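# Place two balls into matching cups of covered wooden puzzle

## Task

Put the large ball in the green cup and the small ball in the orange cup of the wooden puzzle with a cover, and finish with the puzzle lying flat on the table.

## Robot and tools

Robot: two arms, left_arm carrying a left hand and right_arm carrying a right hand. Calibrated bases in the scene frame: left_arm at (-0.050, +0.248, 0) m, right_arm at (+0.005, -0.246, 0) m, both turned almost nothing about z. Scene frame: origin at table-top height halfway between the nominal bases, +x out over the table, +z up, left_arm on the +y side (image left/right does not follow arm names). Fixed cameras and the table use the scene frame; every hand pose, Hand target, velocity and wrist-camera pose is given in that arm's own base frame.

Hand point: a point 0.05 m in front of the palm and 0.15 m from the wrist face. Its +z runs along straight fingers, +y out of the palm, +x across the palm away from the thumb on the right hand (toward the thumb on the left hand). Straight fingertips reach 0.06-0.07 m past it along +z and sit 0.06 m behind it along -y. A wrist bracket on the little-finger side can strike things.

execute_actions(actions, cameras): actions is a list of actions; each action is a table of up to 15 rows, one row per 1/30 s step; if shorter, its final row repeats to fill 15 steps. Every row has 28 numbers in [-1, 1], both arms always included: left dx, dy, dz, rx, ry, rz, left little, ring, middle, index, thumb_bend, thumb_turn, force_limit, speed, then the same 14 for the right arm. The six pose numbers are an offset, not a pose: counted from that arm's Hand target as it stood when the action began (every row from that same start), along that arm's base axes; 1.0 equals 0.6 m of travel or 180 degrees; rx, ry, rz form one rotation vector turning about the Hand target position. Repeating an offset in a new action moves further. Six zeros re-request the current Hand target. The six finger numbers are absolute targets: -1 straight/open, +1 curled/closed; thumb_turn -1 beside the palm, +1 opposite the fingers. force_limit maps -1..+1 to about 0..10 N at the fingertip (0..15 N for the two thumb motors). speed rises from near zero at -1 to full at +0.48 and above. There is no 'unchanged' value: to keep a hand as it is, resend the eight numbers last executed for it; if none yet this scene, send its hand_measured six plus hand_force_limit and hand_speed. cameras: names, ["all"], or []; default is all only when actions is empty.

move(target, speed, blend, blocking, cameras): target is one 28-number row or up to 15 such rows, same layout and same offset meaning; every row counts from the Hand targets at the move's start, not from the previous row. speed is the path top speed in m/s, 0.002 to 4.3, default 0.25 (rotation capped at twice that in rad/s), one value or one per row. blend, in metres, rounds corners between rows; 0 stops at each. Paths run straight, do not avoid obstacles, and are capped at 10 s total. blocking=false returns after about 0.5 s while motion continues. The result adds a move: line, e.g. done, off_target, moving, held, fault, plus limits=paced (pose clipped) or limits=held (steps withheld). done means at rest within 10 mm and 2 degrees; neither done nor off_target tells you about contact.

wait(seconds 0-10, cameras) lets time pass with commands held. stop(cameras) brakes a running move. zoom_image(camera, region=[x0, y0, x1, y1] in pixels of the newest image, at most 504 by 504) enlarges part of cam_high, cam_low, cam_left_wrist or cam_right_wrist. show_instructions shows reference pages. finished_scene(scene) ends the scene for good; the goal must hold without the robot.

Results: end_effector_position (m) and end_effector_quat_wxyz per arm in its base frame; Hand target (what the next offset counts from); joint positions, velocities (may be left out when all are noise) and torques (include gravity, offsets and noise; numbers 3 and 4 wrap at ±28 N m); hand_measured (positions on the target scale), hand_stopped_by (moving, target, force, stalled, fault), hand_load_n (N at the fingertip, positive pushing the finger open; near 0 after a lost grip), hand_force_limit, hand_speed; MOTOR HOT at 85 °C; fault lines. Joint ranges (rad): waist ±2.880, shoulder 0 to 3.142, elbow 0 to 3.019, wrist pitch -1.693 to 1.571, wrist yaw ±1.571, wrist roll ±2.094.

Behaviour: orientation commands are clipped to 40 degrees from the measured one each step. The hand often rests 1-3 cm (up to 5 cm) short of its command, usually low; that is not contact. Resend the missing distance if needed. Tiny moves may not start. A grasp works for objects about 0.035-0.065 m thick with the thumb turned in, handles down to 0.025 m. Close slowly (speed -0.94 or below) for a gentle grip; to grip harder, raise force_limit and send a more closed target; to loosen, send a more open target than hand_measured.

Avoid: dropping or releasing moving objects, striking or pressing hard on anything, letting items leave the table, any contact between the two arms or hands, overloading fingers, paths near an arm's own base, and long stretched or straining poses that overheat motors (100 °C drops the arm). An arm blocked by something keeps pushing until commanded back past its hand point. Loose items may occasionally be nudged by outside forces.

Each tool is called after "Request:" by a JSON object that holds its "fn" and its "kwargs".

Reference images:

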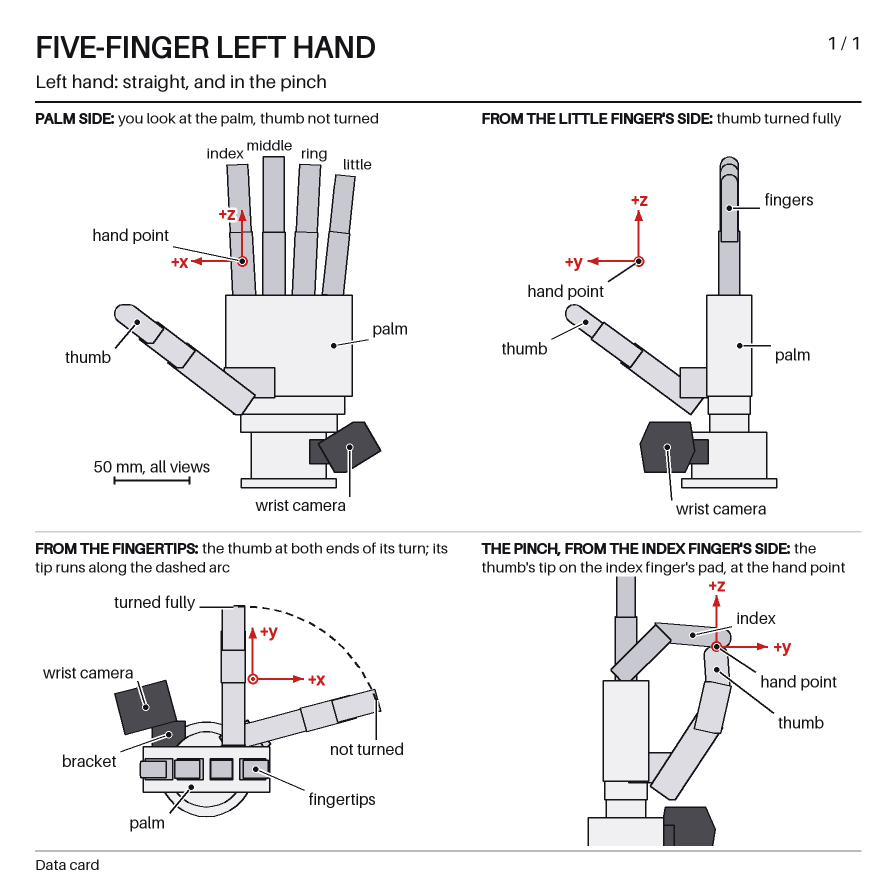

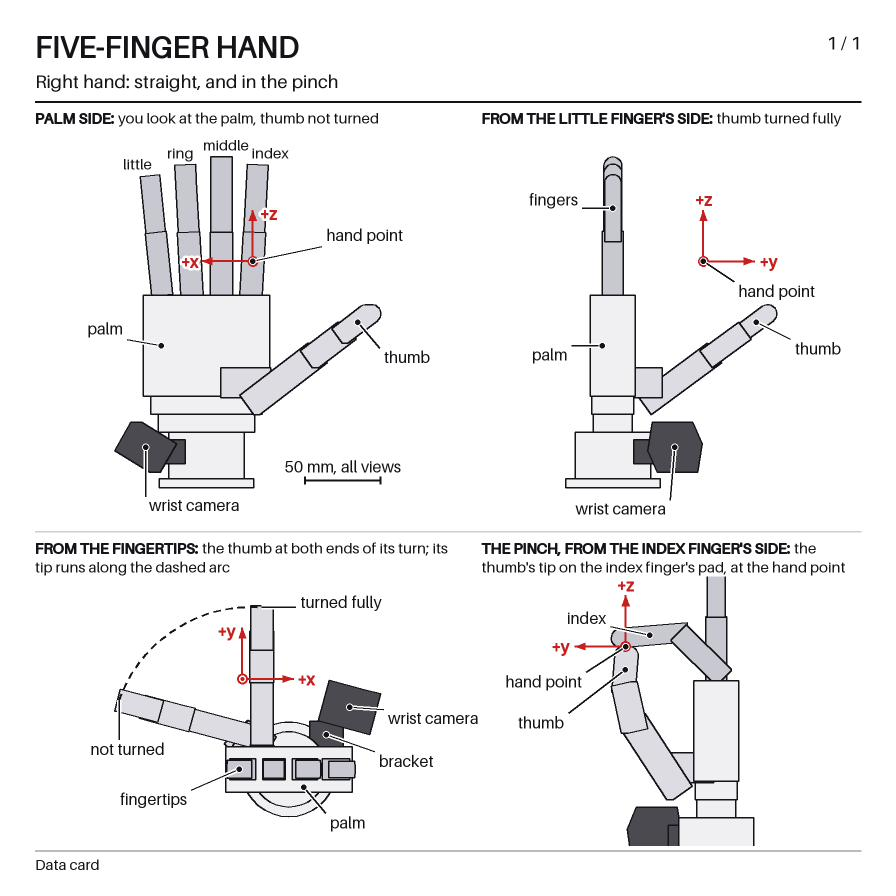

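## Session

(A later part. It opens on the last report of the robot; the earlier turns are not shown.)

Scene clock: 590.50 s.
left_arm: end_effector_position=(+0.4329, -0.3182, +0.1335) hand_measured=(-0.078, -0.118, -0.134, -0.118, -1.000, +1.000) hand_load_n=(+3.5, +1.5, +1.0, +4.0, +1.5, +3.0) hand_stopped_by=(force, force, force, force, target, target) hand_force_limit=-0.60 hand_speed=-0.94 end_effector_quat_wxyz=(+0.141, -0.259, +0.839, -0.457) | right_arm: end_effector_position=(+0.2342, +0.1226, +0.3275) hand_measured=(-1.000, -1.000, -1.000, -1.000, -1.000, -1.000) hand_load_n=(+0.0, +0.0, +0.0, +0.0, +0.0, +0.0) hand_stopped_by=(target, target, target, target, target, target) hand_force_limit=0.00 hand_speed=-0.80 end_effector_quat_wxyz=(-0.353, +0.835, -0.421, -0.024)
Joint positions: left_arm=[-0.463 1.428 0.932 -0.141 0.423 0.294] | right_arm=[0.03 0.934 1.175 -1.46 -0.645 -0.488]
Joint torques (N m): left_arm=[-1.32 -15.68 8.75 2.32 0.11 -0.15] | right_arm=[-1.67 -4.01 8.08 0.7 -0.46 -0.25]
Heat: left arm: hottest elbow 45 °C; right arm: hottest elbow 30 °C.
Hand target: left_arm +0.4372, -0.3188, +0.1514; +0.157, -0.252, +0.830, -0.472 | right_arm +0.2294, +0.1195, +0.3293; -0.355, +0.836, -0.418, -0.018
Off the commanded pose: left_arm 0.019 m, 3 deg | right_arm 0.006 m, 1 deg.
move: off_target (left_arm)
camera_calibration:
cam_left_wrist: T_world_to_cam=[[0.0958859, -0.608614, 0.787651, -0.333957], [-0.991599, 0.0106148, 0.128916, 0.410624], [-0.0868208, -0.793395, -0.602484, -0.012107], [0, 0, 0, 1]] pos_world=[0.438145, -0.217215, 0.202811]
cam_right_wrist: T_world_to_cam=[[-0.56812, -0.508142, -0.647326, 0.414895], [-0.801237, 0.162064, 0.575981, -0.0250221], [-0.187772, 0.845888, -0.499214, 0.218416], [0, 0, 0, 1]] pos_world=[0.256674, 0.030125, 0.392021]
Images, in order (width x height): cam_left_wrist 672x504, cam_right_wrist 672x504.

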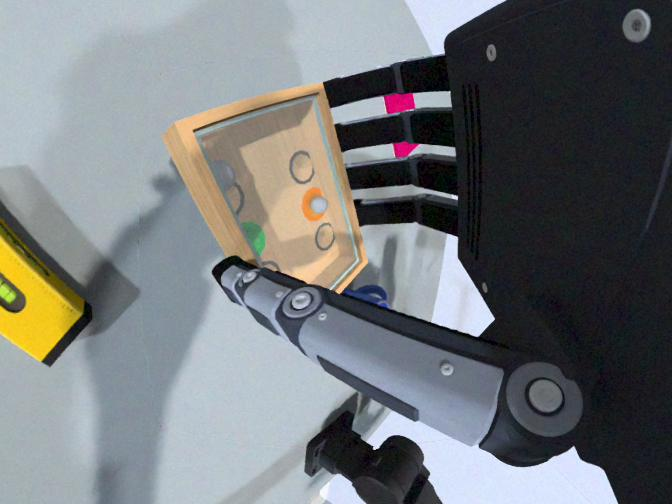

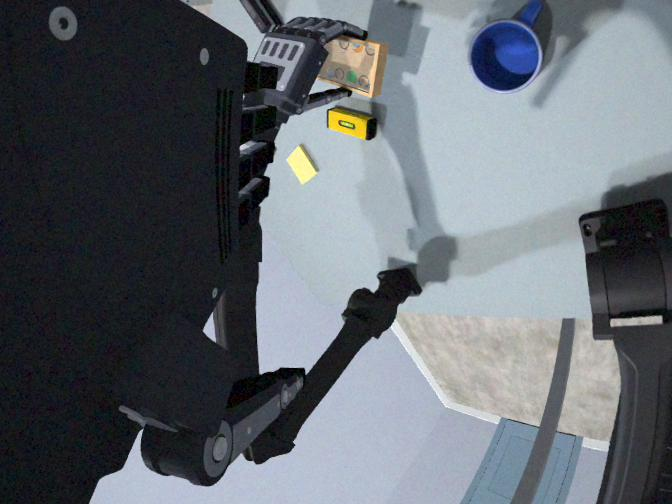

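Request:
{"fn": "move", "kwargs": {"target": [[0,0,0,-0.0039,0.0156,0,0.2,0.2,0.2,0.2,-1,1,-0.6,-0.94,0,0,0,0,0,0,-1,-1,-1,-1,-1,-1,0,-0.8],[0,0,0,0.0411,-0.0006,0,0.2,0.2,0.2,0.2,-1,1,-0.6,-0.94,0,0,0,0,0,0,-1,-1,-1,-1,-1,-1,0,-0.8],[0,0,0,0.0415,-0.0006,0,0.2,0.2,0.2,0.2,-1,1,-0.6,-0.94,0,0,0,0,0,0,-1,-1,-1,-1,-1,-1,0,-0.8],[0,0,0,0.0422,0.0139,0,0.2,0.2,0.2,0.2,-1,1,-0.6,-0.94,0,0,0,0,0,0,-1,-1,-1,-1,-1,-1,0,-0.8]], "speed": [0.1,0.2,0.02,0.1], "cameras": ["cam_left_wrist","cam_right_wrist"]}}

Request:
{"fn": "zoom_image", "kwargs": {"camera": "cam_left_wrist", "region": [150, 60, 390, 310]}}

Request:
{"fn": "zoom_image", "kwargs": {"camera": "cam_right_wrist", "region": [320, 30, 420, 130]}}

Scene clock: 624.77 s.
left_arm: end_effector_position=(+0.4171, -0.3050, +0.1168) hand_measured=(-0.078, -0.118, -0.134, -0.118, -1.000, +1.000) hand_load_n=(+3.0, +1.5, +1.0, +4.0, +1.5, +3.0) hand_stopped_by=(force, force, force, force, target, target) hand_force_limit=-0.60 hand_speed=-0.94 end_effector_quat_wxyz=(+0.136, -0.264, +0.872, -0.389) | right_arm: end_effector_position=(+0.2342, +0.1226, +0.3275) hand_measured=(-1.000, -1.000, -1.000, -1.000, -1.000, -1.000) hand_load_n=(+0.0, +0.0, +0.0, +0.0, +0.0, -0.5) hand_stopped_by=(target, target, target, target, target, target) hand_force_limit=0.00 hand_speed=-0.80 end_effector_quat_wxyz=(-0.353, +0.835, -0.421, -0.024)
Joint positions: left_arm=[-0.493 1.428 0.96 -0.305 0.331 0.35] | right_arm=[0.03 0.934 1.175 -1.46 -0.645 -0.488]
Joint torques (N m): left_arm=[-1.85 -13.92 14.37 0.85 0.26 -0.11] | right_arm=[-1.61 -4.07 8.08 0.66 -0.45 -0.26]
Heat: left arm: hottest elbow 44 °C; right arm: hottest elbow 30 °C.
Hand target: left_arm +0.4373, -0.3189, +0.1516; +0.156, -0.251, +0.863, -0.411 | right_arm +0.2294, +0.1195, +0.3293; -0.355, +0.836, -0.418, -0.018
Off the commanded pose: left_arm 0.042 m, 4 deg | right_arm 0.006 m, 1 deg.
move: off_target (left_arm)
camera_calibration:
cam_left_wrist: T_world_to_cam=[[0.142119, -0.711949, 0.6877, -0.350415], [-0.982694, -0.0180935, 0.184351, 0.377981], [-0.118805, -0.701998, -0.702199, 0.0397645], [0, 0, 0, 1]] pos_world=[0.425965, -0.214724, 0.199222]
cam_right_wrist: T_world_to_cam=[[-0.56812, -0.508142, -0.647326, 0.414895], [-0.801237, 0.162064, 0.575981, -0.0250221], [-0.187772, 0.845888, -0.499214, 0.218416], [0, 0, 0, 1]] pos_world=[0.256674, 0.030125, 0.392021]
Images, in order (width x height): cam_left_wrist 672x504, cam_right_wrist 672x504.

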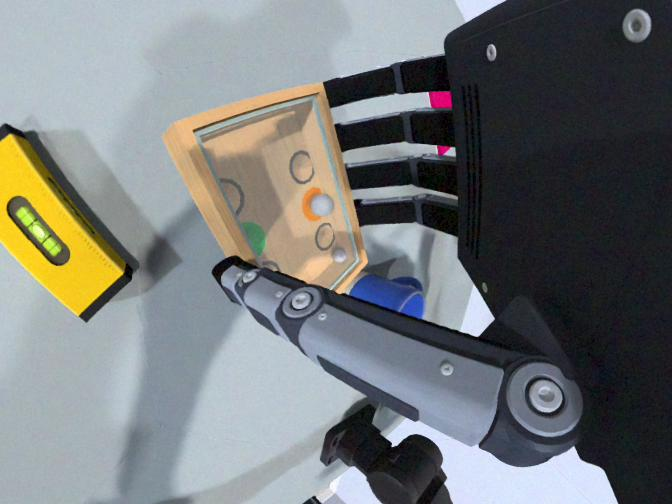

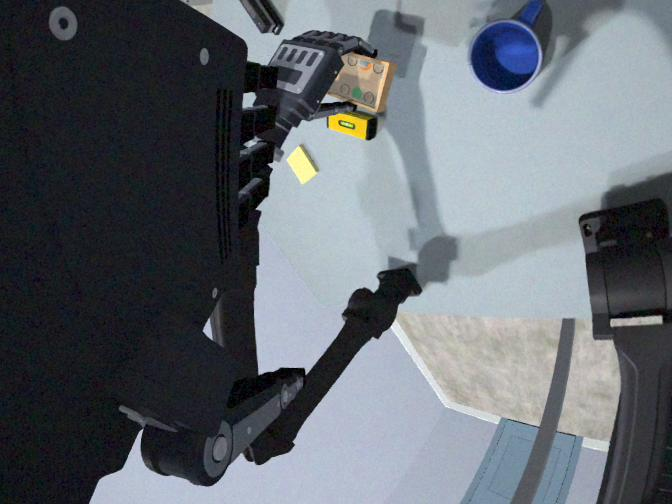

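Scaled by 2.016 from the camera's 672x504 image, which has a finer 960x720 frame.

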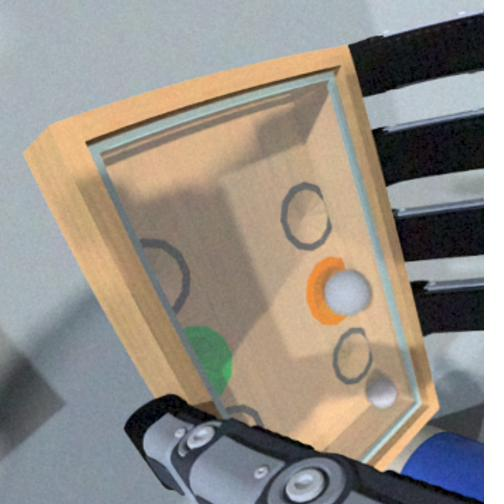

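Scaled by 5.040 from the camera's 672x504 image, which has a finer 960x720 frame.

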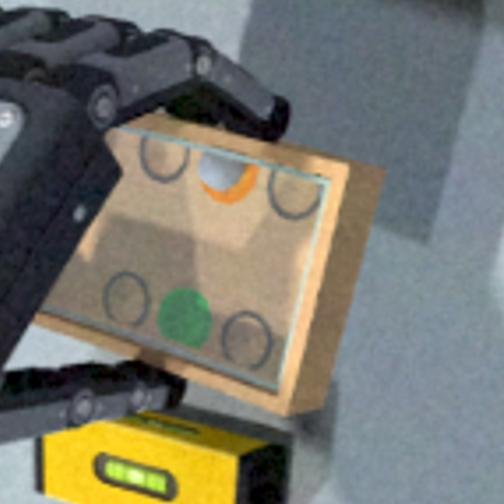

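Request:
{"fn": "move", "kwargs": {"target": [[0,0,0,-0.0278,-0.0039,0,0.2,0.2,0.2,0.2,-1,1,-0.6,-0.94,0,0,0,0,0,0,-1,-1,-1,-1,-1,-1,0,-0.8],[0,0,0,-0.0892,-0.0322,0,0.2,0.2,0.2,0.2,-1,1,-0.6,-0.94,0,0,0,0,0,0,-1,-1,-1,-1,-1,-1,0,-0.8],[0,0,0,-0.0896,-0.0322,0,0.2,0.2,0.2,0.2,-1,1,-0.6,-0.94,0,0,0,0,0,0,-1,-1,-1,-1,-1,-1,0,-0.8],[0,0,0,-0.0325,-0.0078,0,0.2,0.2,0.2,0.2,-1,1,-0.6,-0.94,0,0,0,0,0,0,-1,-1,-1,-1,-1,-1,0,-0.8]], "speed": [0.08,0.2,0.02,0.08], "cameras": ["cam_left_wrist","cam_right_wrist"]}}

Request:
{"fn": "zoom_image", "kwargs": {"camera": "cam_left_wrist", "region": [150, 60, 390, 310]}}

Request:
{"fn": "zoom_image", "kwargs": {"camera": "cam_right_wrist", "region": [320, 30, 420, 130]}}

Scene clock: 647.23 s.
left_arm: end_effector_position=(+0.4178, -0.3025, +0.1120) hand_measured=(-0.078, -0.118, -0.134, -0.118, -1.000, +1.000) hand_load_n=(+3.5, +1.0, +0.5, +4.0, +1.0, +2.5) hand_stopped_by=(force, force, force, force, target, target) hand_force_limit=-0.60 hand_speed=-0.94 end_effector_quat_wxyz=(+0.128, -0.279, +0.847, -0.435) | right_arm: end_effector_position=(+0.2342, +0.1226, +0.3275) hand_measured=(-1.000, -1.000, -1.000, -1.000, -1.000, -1.000) hand_load_n=(+0.0, +0.0, +0.0, +0.0, +0.0, +0.0) hand_stopped_by=(target, target, target, target, target, target) hand_force_limit=0.00 hand_speed=-0.80 end_effector_quat_wxyz=(-0.353, +0.835, -0.421, -0.024)
Joint positions: left_arm=[-0.454 1.418 0.888 -0.166 0.407 0.289] | right_arm=[0.03 0.934 1.175 -1.46 -0.645 -0.488]
Joint torques (N m): left_arm=[-2.67 -14.39 14.2 0.91 0.12 0.01] | right_arm=[-1.55 -3.96 8.08 0.69 -0.45 -0.25]
Heat: left arm: hottest elbow 46 °C; right arm: hottest elbow 30 °C.
Hand target: left_arm +0.4371, -0.3188, +0.1514; +0.153, -0.254, +0.839, -0.457 | right_arm +0.2294, +0.1195, +0.3293; -0.355, +0.836, -0.418, -0.018
Off the commanded pose: left_arm 0.047 m, 5 deg | right_arm 0.006 m, 1 deg.
move: off_target (left_arm)
camera_calibration:
cam_left_wrist: T_world_to_cam=[[0.151661, -0.631225, 0.760628, -0.333136], [-0.983371, -0.0185806, 0.180654, 0.380222], [-0.0999001, -0.775377, -0.623546, -0.000653599], [0, 0, 0, 1]] pos_world=[0.424357, -0.203726, 0.184297]
cam_right_wrist: T_world_to_cam=[[-0.56812, -0.508142, -0.647326, 0.414895], [-0.801237, 0.162064, 0.575981, -0.0250221], [-0.187772, 0.845888, -0.499214, 0.218416], [0, 0, 0, 1]] pos_world=[0.256674, 0.030125, 0.392021]
Images, in order (width x height): cam_left_wrist 672x504, cam_right_wrist 672x504.

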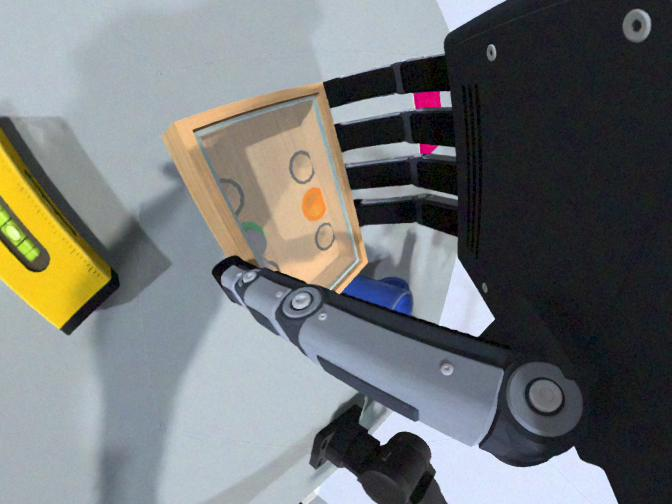

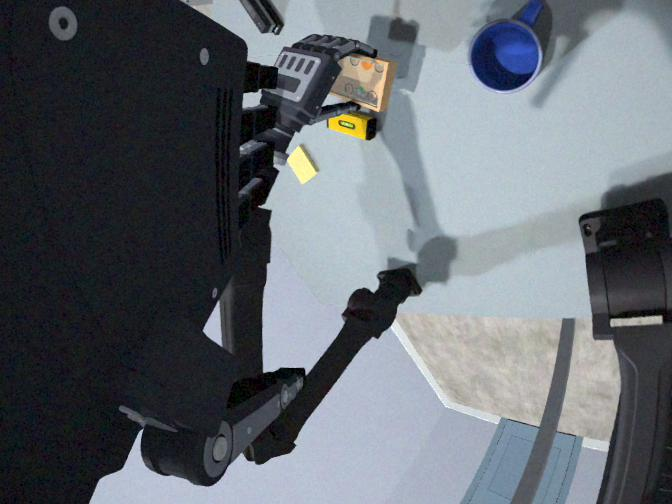

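Scaled by 2.016 from the camera's 672x504 image, which has a finer 960x720 frame.

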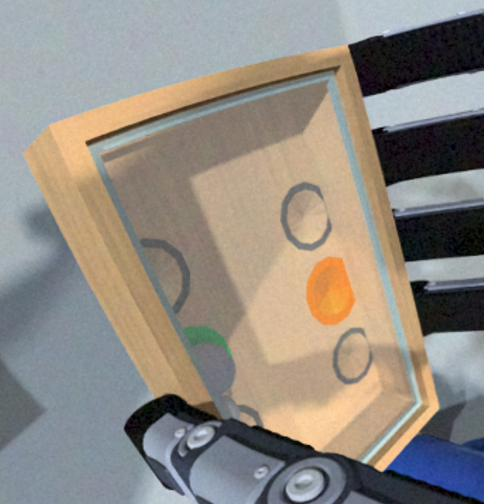

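Scaled by 5.040 from the camera's 672x504 image, which has a finer 960x720 frame.

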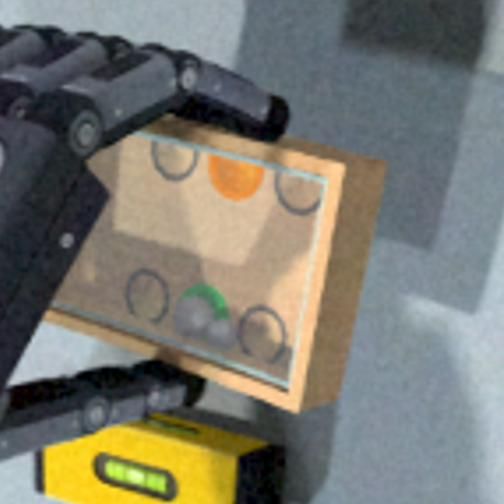

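Request:
{"fn": "zoom_image", "kwargs": {"camera": "cam_right_wrist", "region": [340, 70, 390, 110]}}

Scaled by 10.080 from the camera's 672x504 image, which has a finer 960x720 frame.

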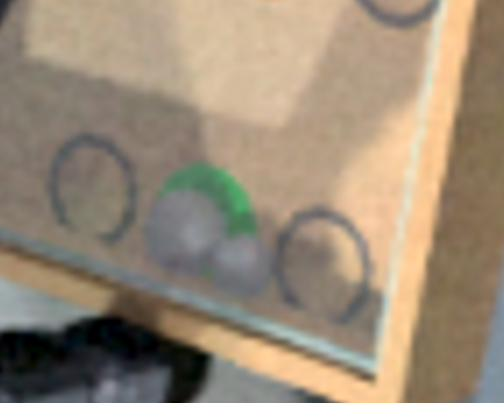

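Request:
{"fn": "move", "kwargs": {"target": [0,0,0,-0.0133,-0.0078,0,0.2,0.2,0.2,0.2,-1,1,-0.6,-0.94,0,0,0,0,0,0,-1,-1,-1,-1,-1,-1,0,-0.8], "speed": 0.1, "cameras": ["cam_right_wrist"]}}

Request:
{"fn": "zoom_image", "kwargs": {"camera": "cam_right_wrist", "region": [340, 60, 390, 110]}}

Scene clock: 679.43 s.
left_arm: end_effector_position=(+0.4233, -0.3087, +0.1196) hand_measured=(-0.078, -0.118, -0.134, -0.118, -1.000, +1.000) hand_load_n=(+3.5, +1.0, +1.0, +4.0, +1.5, +3.0) hand_stopped_by=(force, force, force, force, target, target) hand_force_limit=-0.60 hand_speed=-0.94 end_effector_quat_wxyz=(+0.136, -0.267, +0.840, -0.453) | right_arm: end_effector_position=(+0.2342, +0.1226, +0.3275) hand_measured=(-1.000, -1.000, -1.000, -1.000, -1.000, -1.000) hand_load_n=(+0.0, +0.0, +0.0, +0.0, +0.0, +0.0) hand_stopped_by=(target, target, target, target, target, target) hand_force_limit=0.00 hand_speed=-0.80 end_effector_quat_wxyz=(-0.353, +0.835, -0.421, -0.024)
Joint positions: left_arm=[-0.454 1.418 0.888 -0.123 0.426 0.29] | right_arm=[0.03 0.934 1.175 -1.46 -0.645 -0.488]
Joint torques (N m): left_arm=[-1.85 -14.92 11.36 2.25 0.29 -0.17] | right_arm=[-1.67 -4.07 8.09 0.7 -0.45 -0.26]
Heat: left arm: hottest elbow 50 °C; right arm: hottest elbow 30 °C.
Hand target: left_arm +0.4372, -0.3188, +0.1514; +0.158, -0.252, +0.827, -0.478 | right_arm +0.2294, +0.1195, +0.3293; -0.355, +0.836, -0.418, -0.018
Off the commanded pose: left_arm 0.036 m, 4 deg | right_arm 0.006 m, 1 deg.
move: off_target (left_arm)
camera_calibration:
cam_right_wrist: T_world_to_cam=[[-0.56812, -0.508142, -0.647326, 0.414895], [-0.801237, 0.162064, 0.575981, -0.0250221], [-0.187772, 0.845888, -0.499214, 0.218416], [0, 0, 0, 1]] pos_world=[0.256674, 0.030125, 0.392021]
Images, in order (width x height): cam_right_wrist 672x504.

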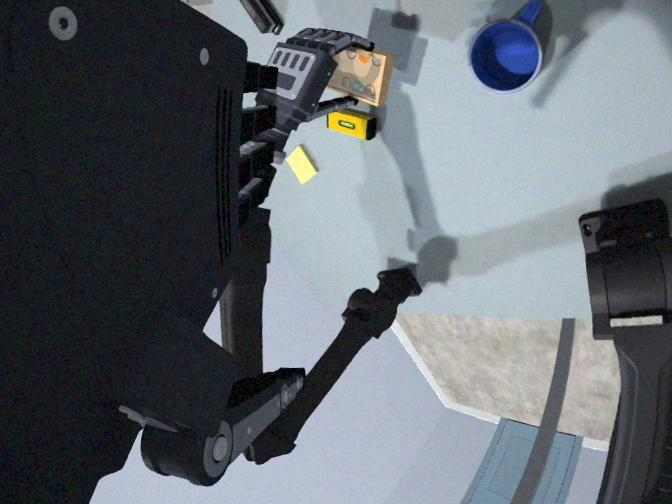

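Scaled by 10.080 from the camera's 672x504 image, which has a finer 960x720 frame.

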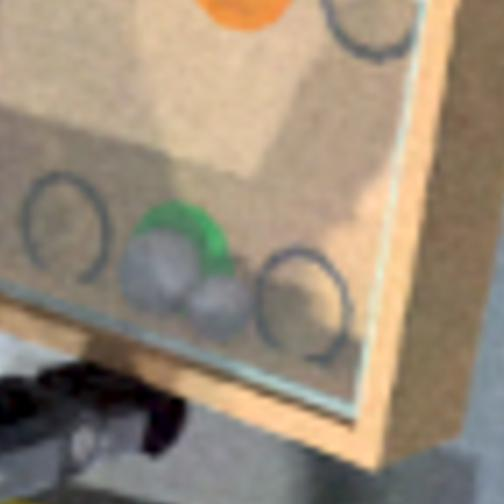

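Request:
{"fn": "move", "kwargs": {"target": [0,0,0,0.0456,0.0294,0,0.2,0.2,0.2,0.2,-1,1,-0.6,-0.94,0,0,0,0,0,0,-1,-1,-1,-1,-1,-1,0,-0.8], "speed": 0.3, "cameras": ["cam_left_wrist","cam_right_wrist"]}}

Request:
{"fn": "zoom_image", "kwargs": {"camera": "cam_left_wrist", "region": [150, 60, 390, 310]}}

Request:
{"fn": "zoom_image", "kwargs": {"camera": "cam_right_wrist", "region": [320, 30, 420, 130]}}

Scene clock: 698.83 s.
left_arm: end_effector_position=(+0.4192, -0.3034, +0.1267) hand_measured=(-0.078, -0.118, -0.134, -0.118, -1.000, +1.000) hand_load_n=(+3.5, +1.5, +1.0, +4.5, +1.0, +3.0) hand_stopped_by=(force, force, force, force, target, target) hand_force_limit=-0.60 hand_speed=-0.94 end_effector_quat_wxyz=(+0.122, -0.280, +0.868, -0.391) | right_arm: end_effector_position=(+0.2342, +0.1226, +0.3275) hand_measured=(-1.000, -1.000, -1.000, -1.000, -1.000, -1.000) hand_load_n=(+0.0, +0.0, +0.0, +0.0, +0.0, +0.0) hand_stopped_by=(target, target, target, target, target, target) hand_force_limit=0.00 hand_speed=-0.80 end_effector_quat_wxyz=(-0.353, +0.835, -0.421, -0.024)
Joint positions: left_arm=[-0.477 1.427 0.989 -0.349 0.353 0.324] | right_arm=[0.03 0.934 1.175 -1.46 -0.645 -0.488]
Joint torques (N m): left_arm=[-2.55 -12.4 14.41 0.85 0.11 0.02] | right_arm=[-1.55 -3.96 8.05 0.7 -0.45 -0.25]
Heat: left arm: hottest elbow 50 °C; right arm: hottest elbow 30 °C.
Hand target: left_arm +0.4372, -0.3188, +0.1515; +0.137, -0.261, +0.865, -0.405 | right_arm +0.2294, +0.1195, +0.3293; -0.355, +0.836, -0.418, -0.018
Off the commanded pose: left_arm 0.034 m, 3 deg | right_arm 0.006 m, 1 deg.
move: off_target (left_arm)
camera_calibration:
cam_left_wrist: T_world_to_cam=[[0.179314, -0.69653, 0.69476, -0.368137], [-0.974994, -0.0315845, 0.219976, 0.366389], [-0.131276, -0.716832, -0.684776, 0.0466346], [0, 0, 0, 1]] pos_world=[0.429362, -0.211418, 0.207105]
cam_right_wrist: T_world_to_cam=[[-0.56812, -0.508142, -0.647326, 0.414895], [-0.801237, 0.162064, 0.575981, -0.0250221], [-0.187772, 0.845888, -0.499214, 0.218416], [0, 0, 0, 1]] pos_world=[0.256674, 0.030125, 0.392021]
Images, in order (width x height): cam_left_wrist 672x504, cam_right_wrist 672x504.

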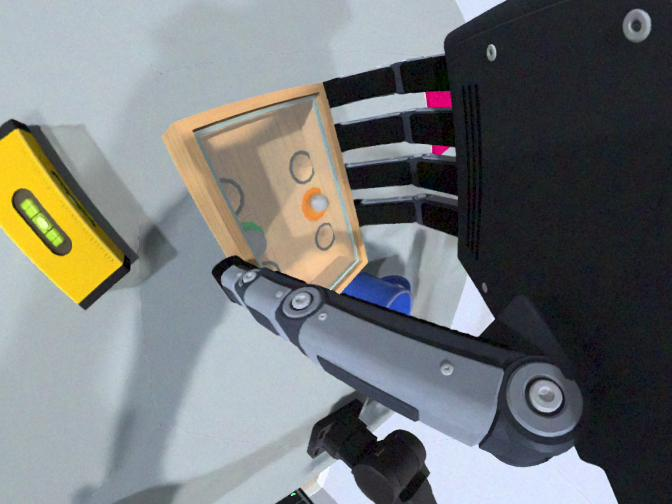

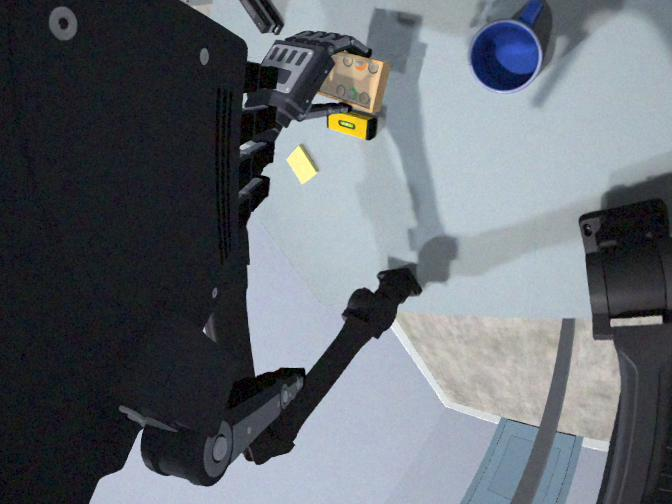

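Scaled by 2.016 from the camera's 672x504 image, which has a finer 960x720 frame.

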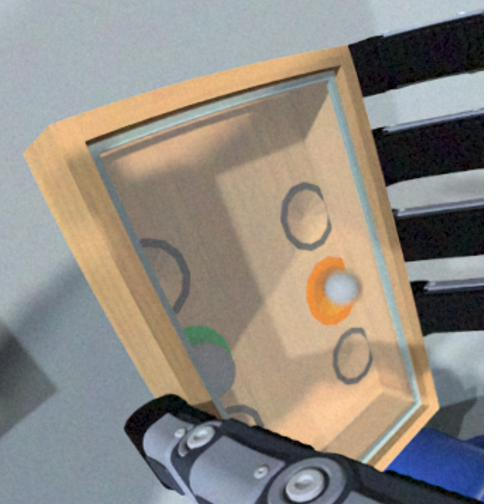

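Scaled by 5.040 from the camera's 672x504 image, which has a finer 960x720 frame.

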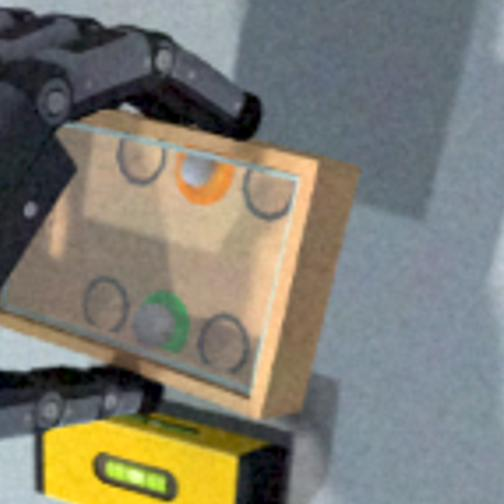

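Request:
{"fn": "move", "kwargs": {"target": [0,0,0,-0.0228,-0.0175,0,0.2,0.2,0.2,0.2,-1,1,-0.6,-0.94,0,0,0,0,0,0,-1,-1,-1,-1,-1,-1,0,-0.8], "speed": 0.06, "cameras": ["cam_left_wrist","cam_right_wrist"]}}

Request:
{"fn": "zoom_image", "kwargs": {"camera": "cam_left_wrist", "region": [150, 60, 390, 310]}}

Request:
{"fn": "zoom_image", "kwargs": {"camera": "cam_right_wrist", "region": [320, 30, 420, 130]}}

Scene clock: 710.47 s.
left_arm: end_effector_position=(+0.4351, -0.3178, +0.1429) hand_measured=(-0.078, -0.118, -0.134, -0.118, -1.000, +1.000) hand_load_n=(+3.5, +1.5, +1.0, +4.0, +1.5, +3.0) hand_stopped_by=(force, force, force, force, target, target) hand_force_limit=-0.60 hand_speed=-0.94 end_effector_quat_wxyz=(+0.143, -0.257, +0.853, -0.432) | right_arm: end_effector_position=(+0.2342, +0.1226, +0.3275) hand_measured=(-1.000, -1.000, -1.000, -1.000, -1.000, -1.000) hand_load_n=(+0.0, +0.0, +0.0, +0.0, +0.0, +0.0) hand_stopped_by=(target, target, target, target, target, target) hand_force_limit=0.00 hand_speed=-0.80 end_effector_quat_wxyz=(-0.353, +0.835, -0.421, -0.024)
Joint positions: left_arm=[-0.477 1.427 0.989 -0.246 0.384 0.324] | right_arm=[0.03 0.934 1.175 -1.46 -0.645 -0.488]
Joint torques (N m): left_arm=[-1.38 -14.62 8.73 2.28 0.28 -0.2] | right_arm=[-1.55 -4.07 8.08 0.72 -0.46 -0.25]
Heat: left arm: hottest elbow 51 °C; right arm: hottest elbow 30 °C.
Hand target: left_arm +0.4372, -0.3188, +0.1515; +0.152, -0.255, +0.846, -0.443 | right_arm +0.2294, +0.1195, +0.3293; -0.355, +0.836, -0.418, -0.018
Off the commanded pose: left_arm 0.009 m, 2 deg | right_arm 0.006 m, 1 deg.
move: done
camera_calibration:
cam_left_wrist: T_world_to_cam=[[0.103516, -0.652324, 0.750838, -0.353359], [-0.990203, 0.00353791, 0.13959, 0.407143], [-0.0937142, -0.757932, -0.645567, 0.014499], [0, 0, 0, 1]] pos_world=[0.441091, -0.220956, 0.217842]
cam_right_wrist: T_world_to_cam=[[-0.56812, -0.508142, -0.647326, 0.414895], [-0.801237, 0.162064, 0.575981, -0.0250221], [-0.187772, 0.845888, -0.499214, 0.218416], [0, 0, 0, 1]] pos_world=[0.256674, 0.030125, 0.392021]
Images, in order (width x height): cam_left_wrist 672x504, cam_right_wrist 672x504.

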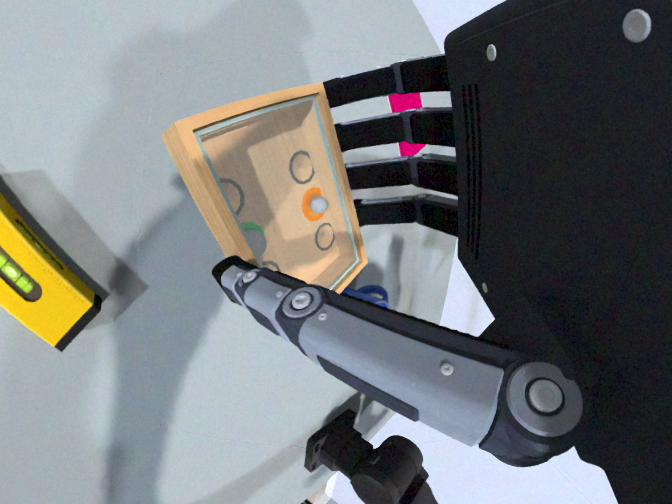

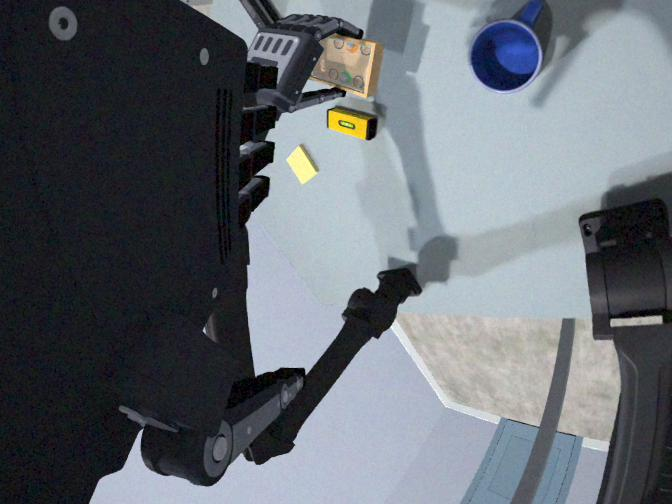

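Scaled by 2.016 from the camera's 672x504 image, which has a finer 960x720 frame.

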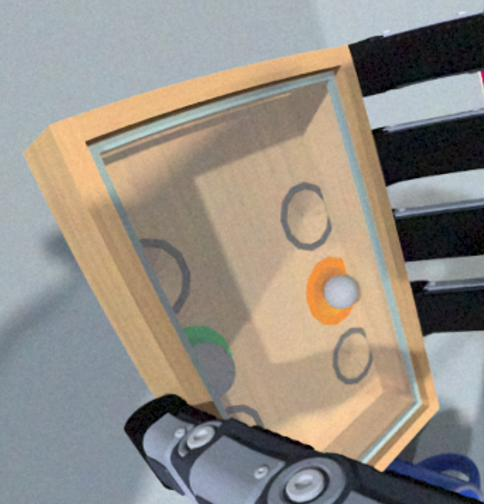

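Scaled by 5.040 from the camera's 672x504 image, which has a finer 960x720 frame.

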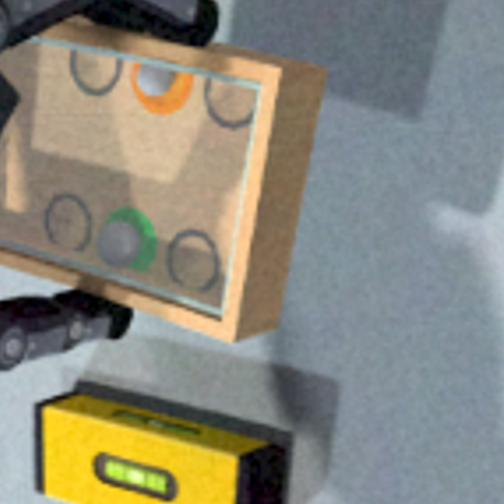

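Request:
{"fn": "move", "kwargs": {"target": [0,-0.003,-0.122,0,0.004,0,0.2,0.2,0.2,0.2,-1,1,-0.6,-0.94,0,0,0,0,0,0,-1,-1,-1,-1,-1,-1,0,-0.8], "speed": 0.06, "cameras": ["cam_right_wrist"]}}

Request:
{"fn": "zoom_image", "kwargs": {"camera": "cam_right_wrist", "region": [320, 30, 420, 130]}}

Scene clock: 736.43 s.
left_arm: end_effector_position=(+0.4340, -0.3177, +0.0780) hand_measured=(-0.078, -0.118, -0.134, -0.118, -1.000, +1.000) hand_load_n=(+3.0, +1.5, +1.0, +4.0, +1.5, +2.5) hand_stopped_by=(force, force, force, force, target, target) hand_force_limit=-0.60 hand_speed=-0.94 end_effector_quat_wxyz=(+0.145, -0.255, +0.851, -0.435) | right_arm: end_effector_position=(+0.2342, +0.1226, +0.3275) hand_measured=(-1.000, -1.000, -1.000, -1.000, -1.000, -1.000) hand_load_n=(+0.0, +0.0, +0.0, +0.0, -0.5, +0.0) hand_stopped_by=(target, target, target, target, target, target) hand_force_limit=0.00 hand_speed=-0.80 end_effector_quat_wxyz=(-0.353, +0.835, -0.421, -0.024)
Joint positions: left_arm=[-0.477 1.518 0.887 -0.045 0.386 0.324] | right_arm=[0.03 0.934 1.175 -1.46 -0.645 -0.488]
Joint torques (N m): left_arm=[-1.49 -13.1 8.18 2.28 0.28 -0.26] | right_arm=[-1.55 -4.07 8.08 0.7 -0.45 -0.26]
Heat: left arm: hottest elbow 48 °C; right arm: hottest elbow 30 °C.
Hand target: left_arm +0.4371, -0.3206, +0.0782; +0.146, -0.258, +0.847, -0.441 | right_arm +0.2294, +0.1195, +0.3293; -0.355, +0.836, -0.418, -0.018
Off the commanded pose: left_arm 0.004 m, 1 deg | right_arm 0.006 m, 1 deg.
move: done
camera_calibration:
cam_right_wrist: T_world_to_cam=[[-0.56812, -0.508142, -0.647326, 0.414895], [-0.801237, 0.162064, 0.575981, -0.0250221], [-0.187772, 0.845888, -0.499214, 0.218416], [0, 0, 0, 1]] pos_world=[0.256674, 0.030125, 0.392021]
Images, in order (width x height): cam_right_wrist 672x504.

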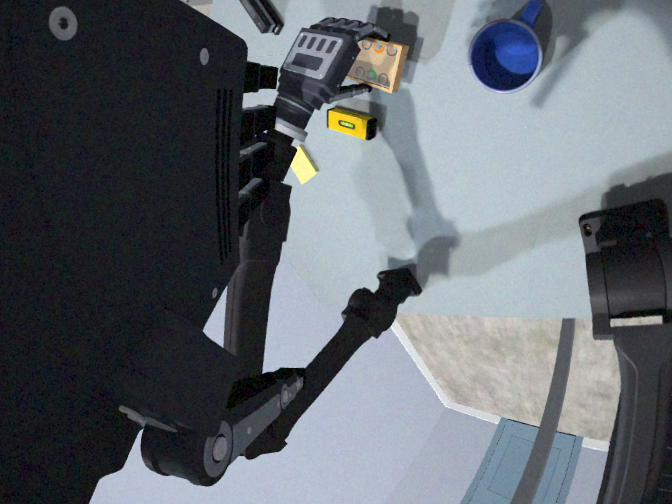

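Scaled by 5.040 from the camera's 672x504 image, which has a finer 960x720 frame.

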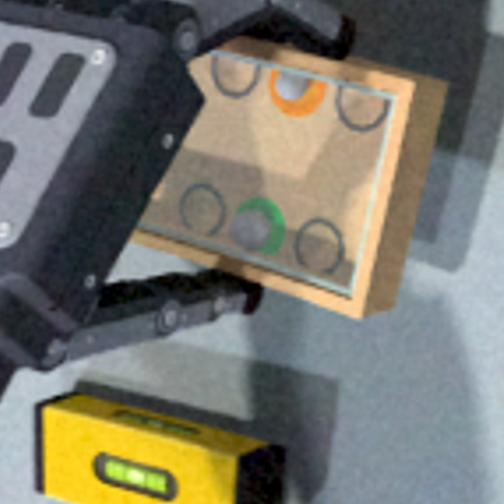

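Request:
{"fn": "move", "kwargs": {"target": [0,0,-0.038,0.002,0.011,0,0.2,0.2,0.2,0.2,-1,1,-0.6,-0.94,0,0,0,0,0,0,-1,-1,-1,-1,-1,-1,0,-0.8], "speed": 0.05}}

Scene clock: 747.57 s.
left_arm: end_effector_position=(+0.4337, -0.3196, +0.0561) hand_measured=(-0.078, -0.118, -0.134, -0.118, -1.000, +1.000) hand_load_n=(+3.5, +1.0, +1.0, +4.0, +1.0, +3.0) hand_stopped_by=(force, force, force, force, target, target) hand_force_limit=-0.60 hand_speed=-0.94 end_effector_quat_wxyz=(+0.131, -0.259, +0.856, -0.428) | right_arm: end_effector_position=(+0.2342, +0.1226, +0.3275) hand_measured=(-1.000, -1.000, -1.000, -1.000, -1.000, -1.000) hand_load_n=(+0.0, +0.0, +0.0, +0.0, +0.0, -0.5) hand_stopped_by=(target, target, target, target, target, target) hand_force_limit=0.00 hand_speed=-0.80 end_effector_quat_wxyz=(-0.353, +0.835, -0.421, -0.024)
Joint positions: left_arm=[-0.477 1.569 0.887 -0.024 0.395 0.321] | right_arm=[0.03 0.934 1.175 -1.46 -0.645 -0.488]
Joint torques (N m): left_arm=[-1.14 -13.57 7.73 2.22 0.29 -0.29] | right_arm=[-1.61 -4.07 8.08 0.69 -0.45 -0.25]
Heat: left arm: hottest elbow 47 °C; right arm: hottest elbow 30 °C.
Hand target: left_arm +0.4371, -0.3206, +0.0554; +0.132, -0.265, +0.851, -0.434 | right_arm +0.2294, +0.1195, +0.3293; -0.355, +0.836, -0.418, -0.018
Off the commanded pose: left_arm 0.004 m, 1 deg | right_arm 0.006 m, 1 deg.
move: done

Request:
{"fn": "move", "kwargs": {"target": [0,0,-0.02,-0.001,0,0,0.2,0.2,0.2,0.2,-1,1,-0.6,-0.94,0,0,0,0,0,0,-1,-1,-1,-1,-1,-1,0,-0.8], "speed": 0.03}}

Scene clock: 751.87 s.
left_arm: end_effector_position=(+0.4334, -0.3203, +0.0449) hand_measured=(-0.078, -0.118, -0.134, -0.118, -1.000, +1.000) hand_load_n=(+3.5, +1.5, +1.0, +4.0, +1.5, +2.5) hand_stopped_by=(force, force, force, force, target, target) hand_force_limit=-0.60 hand_speed=-0.94 end_effector_quat_wxyz=(+0.131, -0.259, +0.855, -0.430) | right_arm: end_effector_position=(+0.2342, +0.1226, +0.3275) hand_measured=(-1.000, -1.000, -1.000, -1.000, -1.000, -1.000) hand_load_n=(+0.0, +0.0, +0.0, +0.0, +0.0, -0.5) hand_stopped_by=(target, target, target, target, target, target) hand_force_limit=0.00 hand_speed=-0.80 end_effector_quat_wxyz=(-0.353, +0.835, -0.421, -0.024)
Joint positions: left_arm=[-0.477 1.59 0.873 0.015 0.399 0.317] | right_arm=[0.03 0.934 1.175 -1.46 -0.645 -0.488]
Joint torques (N m): left_arm=[-1.03 -13.57 7.57 2.19 0.27 -0.27] | right_arm=[-1.61 -4.01 8.1 0.72 -0.45 -0.25]
Heat: left arm: hottest elbow 46 °C; right arm: hottest elbow 30 °C.
Hand target: left_arm +0.4373, -0.3206, +0.0436; +0.132, -0.265, +0.850, -0.436 | right_arm +0.2294, +0.1195, +0.3293; -0.355, +0.836, -0.418, -0.018
Off the commanded pose: left_arm 0.004 m, 1 deg | right_arm 0.006 m, 1 deg.
move: done

Request:
{"fn": "move", "kwargs": {"target": [0,0,-0.009,0,0,0,0.2,0.2,0.2,0.2,-1,1,-0.6,-0.94,0,0,0,0,0,0,-1,-1,-1,-1,-1,-1,0,-0.8], "speed": 0.02, "cameras": ["cam_left_wrist","cam_right_wrist"]}}

Request:
{"fn": "zoom_image", "kwargs": {"camera": "cam_left_wrist", "region": [150, 60, 390, 310]}}

Request:
{"fn": "zoom_image", "kwargs": {"camera": "cam_right_wrist", "region": [320, 30, 420, 130]}}

Scene clock: 757.93 s.
left_arm: end_effector_position=(+0.4360, -0.3218, +0.0449) hand_measured=(-0.078, -0.118, -0.134, -0.118, -1.000, +1.000) hand_load_n=(+3.5, +1.5, +1.0, +4.0, +1.5, +2.5) hand_stopped_by=(force, force, force, force, target, target) hand_force_limit=-0.60 hand_speed=-0.94 end_effector_quat_wxyz=(+0.134, -0.258, +0.853, -0.434) | right_arm: end_effector_position=(+0.2342, +0.1226, +0.3275) hand_measured=(-1.000, -1.000, -1.000, -1.000, -1.000, -1.000) hand_load_n=(+0.0, +0.0, +0.0, +0.0, +0.0, +0.0) hand_stopped_by=(target, target, target, target, target, target) hand_force_limit=0.00 hand_speed=-0.80 end_effector_quat_wxyz=(-0.353, +0.835, -0.421, -0.024)
Joint positions: left_arm=[-0.477 1.595 0.873 0.031 0.399 0.316] | right_arm=[0.03 0.934 1.175 -1.46 -0.645 -0.488]
Joint torques (N m): left_arm=[-1.14 -13.16 7.1 2.19 0.24 -0.26] | right_arm=[-1.55 -4.13 8.08 0.66 -0.45 -0.26]
Heat: left arm: hottest elbow 45 °C; right arm: hottest elbow 30 °C.
Hand target: left_arm +0.4372, -0.3206, +0.0381; +0.132, -0.265, +0.850, -0.435 | right_arm +0.2294, +0.1195, +0.3293; -0.355, +0.836, -0.418, -0.018
Off the commanded pose: left_arm 0.007 m, 1 deg | right_arm 0.006 m, 1 deg.
move: done
camera_calibration:
cam_left_wrist: T_world_to_cam=[[0.111372, -0.646109, 0.755076, -0.284001], [-0.987781, 0.0113817, 0.155434, 0.422552], [-0.109021, -0.76316, -0.636946, -0.0470653], [0, 0, 0, 1]] pos_world=[0.443887, -0.224223, 0.118785]
cam_right_wrist: T_world_to_cam=[[-0.56812, -0.508142, -0.647326, 0.414895], [-0.801237, 0.162064, 0.575981, -0.0250221], [-0.187772, 0.845888, -0.499214, 0.218416], [0, 0, 0, 1]] pos_world=[0.256674, 0.030125, 0.392021]
Images, in order (width x height): cam_left_wrist 672x504, cam_right_wrist 672x504.

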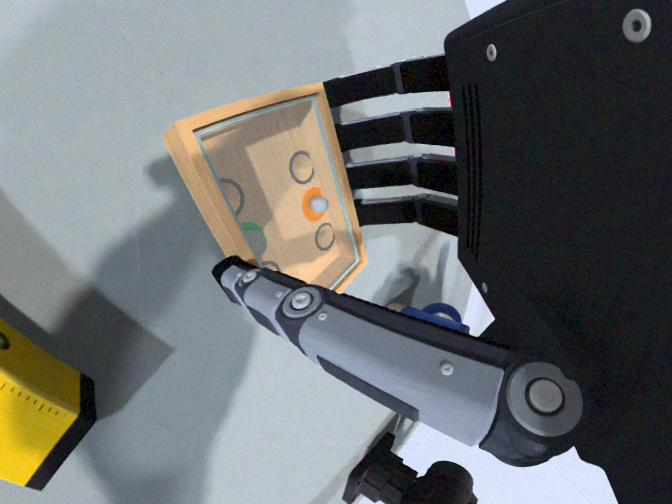

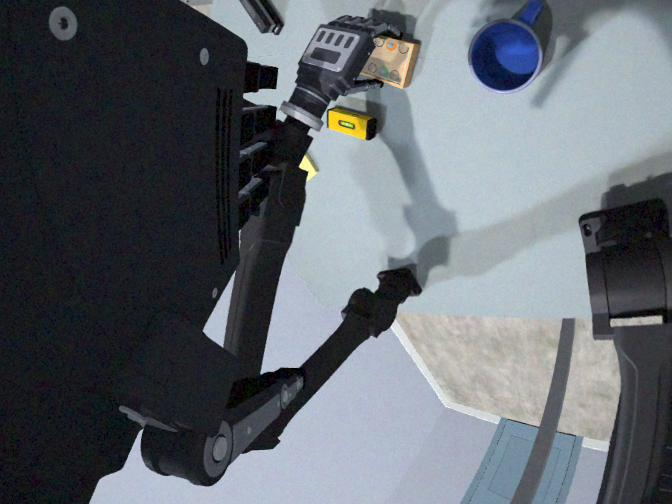

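Scaled by 2.016 from the camera's 672x504 image, which has a finer 960x720 frame.

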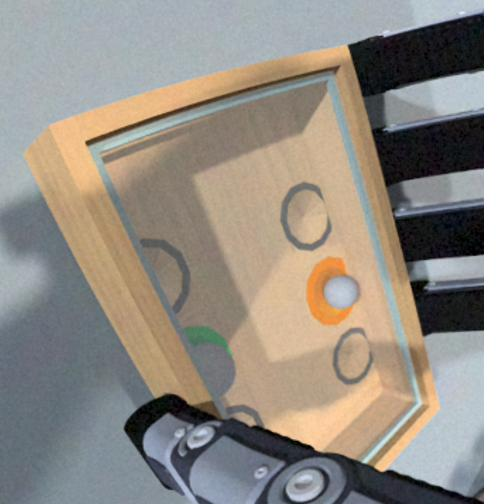

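Scaled by 5.040 from the camera's 672x504 image, which has a finer 960x720 frame.

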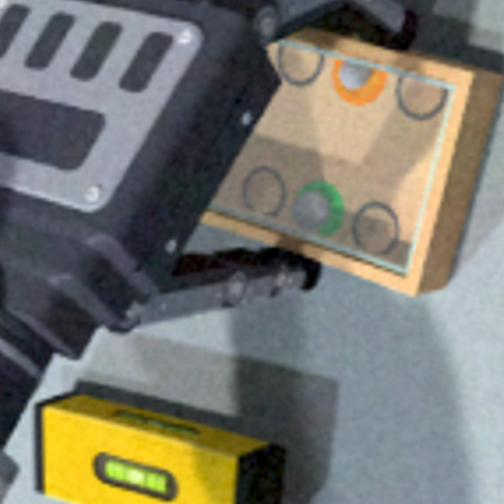

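Request:
{"fn": "move", "kwargs": {"target": [0,0,0,0,0,0,-0.5,-0.5,-0.5,-0.5,-1,1,-0.6,-0.9,0,0,0,0,0,0,-1,-1,-1,-1,-1,-1,0,-0.8], "speed": 0.03, "cameras": ["cam_left_wrist"]}}

Request:
{"fn": "zoom_image", "kwargs": {"camera": "cam_left_wrist", "region": [150, 60, 390, 310]}}

Scene clock: 766.80 s.
left_arm: end_effector_position=(+0.4360, -0.3218, +0.0446) hand_measured=(-0.500, -0.500, -0.500, -0.500, -1.000, +1.000) hand_load_n=(+0.0, +0.0, +0.0, -0.5, +0.0, +0.0) hand_stopped_by=(target, target, target, target, target, target) hand_force_limit=-0.60 hand_speed=-0.90 end_effector_quat_wxyz=(+0.134, -0.258, +0.853, -0.434) | right_arm: end_effector_position=(+0.2342, +0.1226, +0.3275) hand_measured=(-1.000, -1.000, -1.000, -1.000, -1.000, -1.000) hand_load_n=(+0.0, +0.0, +0.0, +0.0, +0.0, -0.5) hand_stopped_by=(target, target, target, target, target, target) hand_force_limit=0.00 hand_speed=-0.80 end_effector_quat_wxyz=(-0.353, +0.835, -0.421, -0.024)
Joint positions: left_arm=[-0.477 1.596 0.873 0.032 0.399 0.316] | right_arm=[0.03 0.934 1.175 -1.46 -0.645 -0.488]
Joint torques (N m): left_arm=[-1.14 -13.16 7.09 2.21 0.25 -0.26] | right_arm=[-1.61 -4.01 8.09 0.7 -0.46 -0.25]
Heat: left arm: hottest elbow 44 °C; right arm: hottest elbow 30 °C.
Hand target: left_arm +0.4372, -0.3206, +0.0381; +0.132, -0.265, +0.850, -0.435 | right_arm +0.2294, +0.1195, +0.3293; -0.355, +0.836, -0.418, -0.018
Off the commanded pose: left_arm 0.007 m, 1 deg | right_arm 0.006 m, 1 deg.
move: done
camera_calibration:
cam_left_wrist: T_world_to_cam=[[0.111955, -0.646137, 0.754966, -0.284091], [-0.987692, 0.0111537, 0.156012, 0.422443], [-0.109226, -0.76314, -0.636935, -0.0472387], [0, 0, 0, 1]] pos_world=[0.443889, -0.224323, 0.118485]
Images, in order (width x height): cam_left_wrist 672x504.

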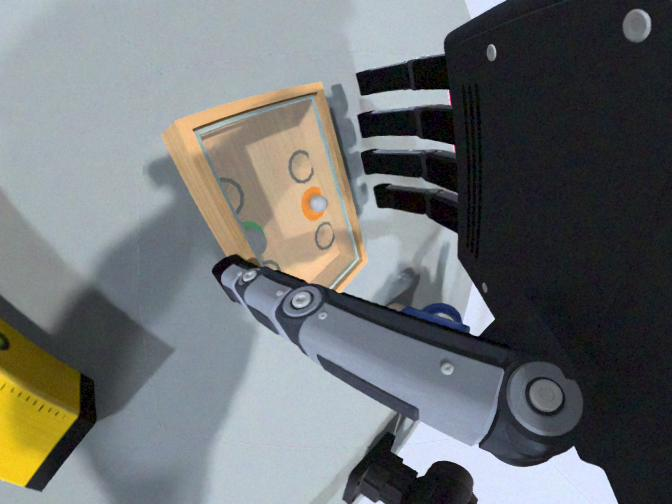

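Scaled by 2.016 from the camera's 672x504 image, which has a finer 960x720 frame.

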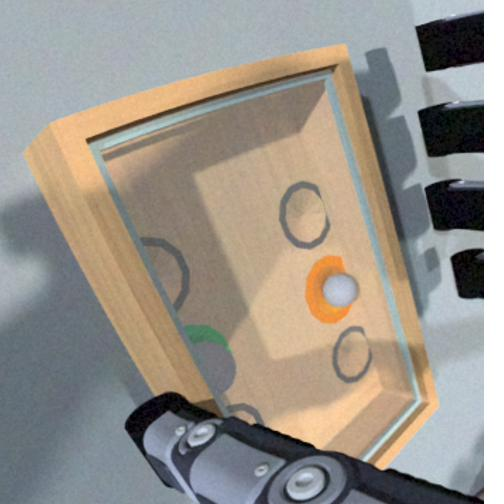

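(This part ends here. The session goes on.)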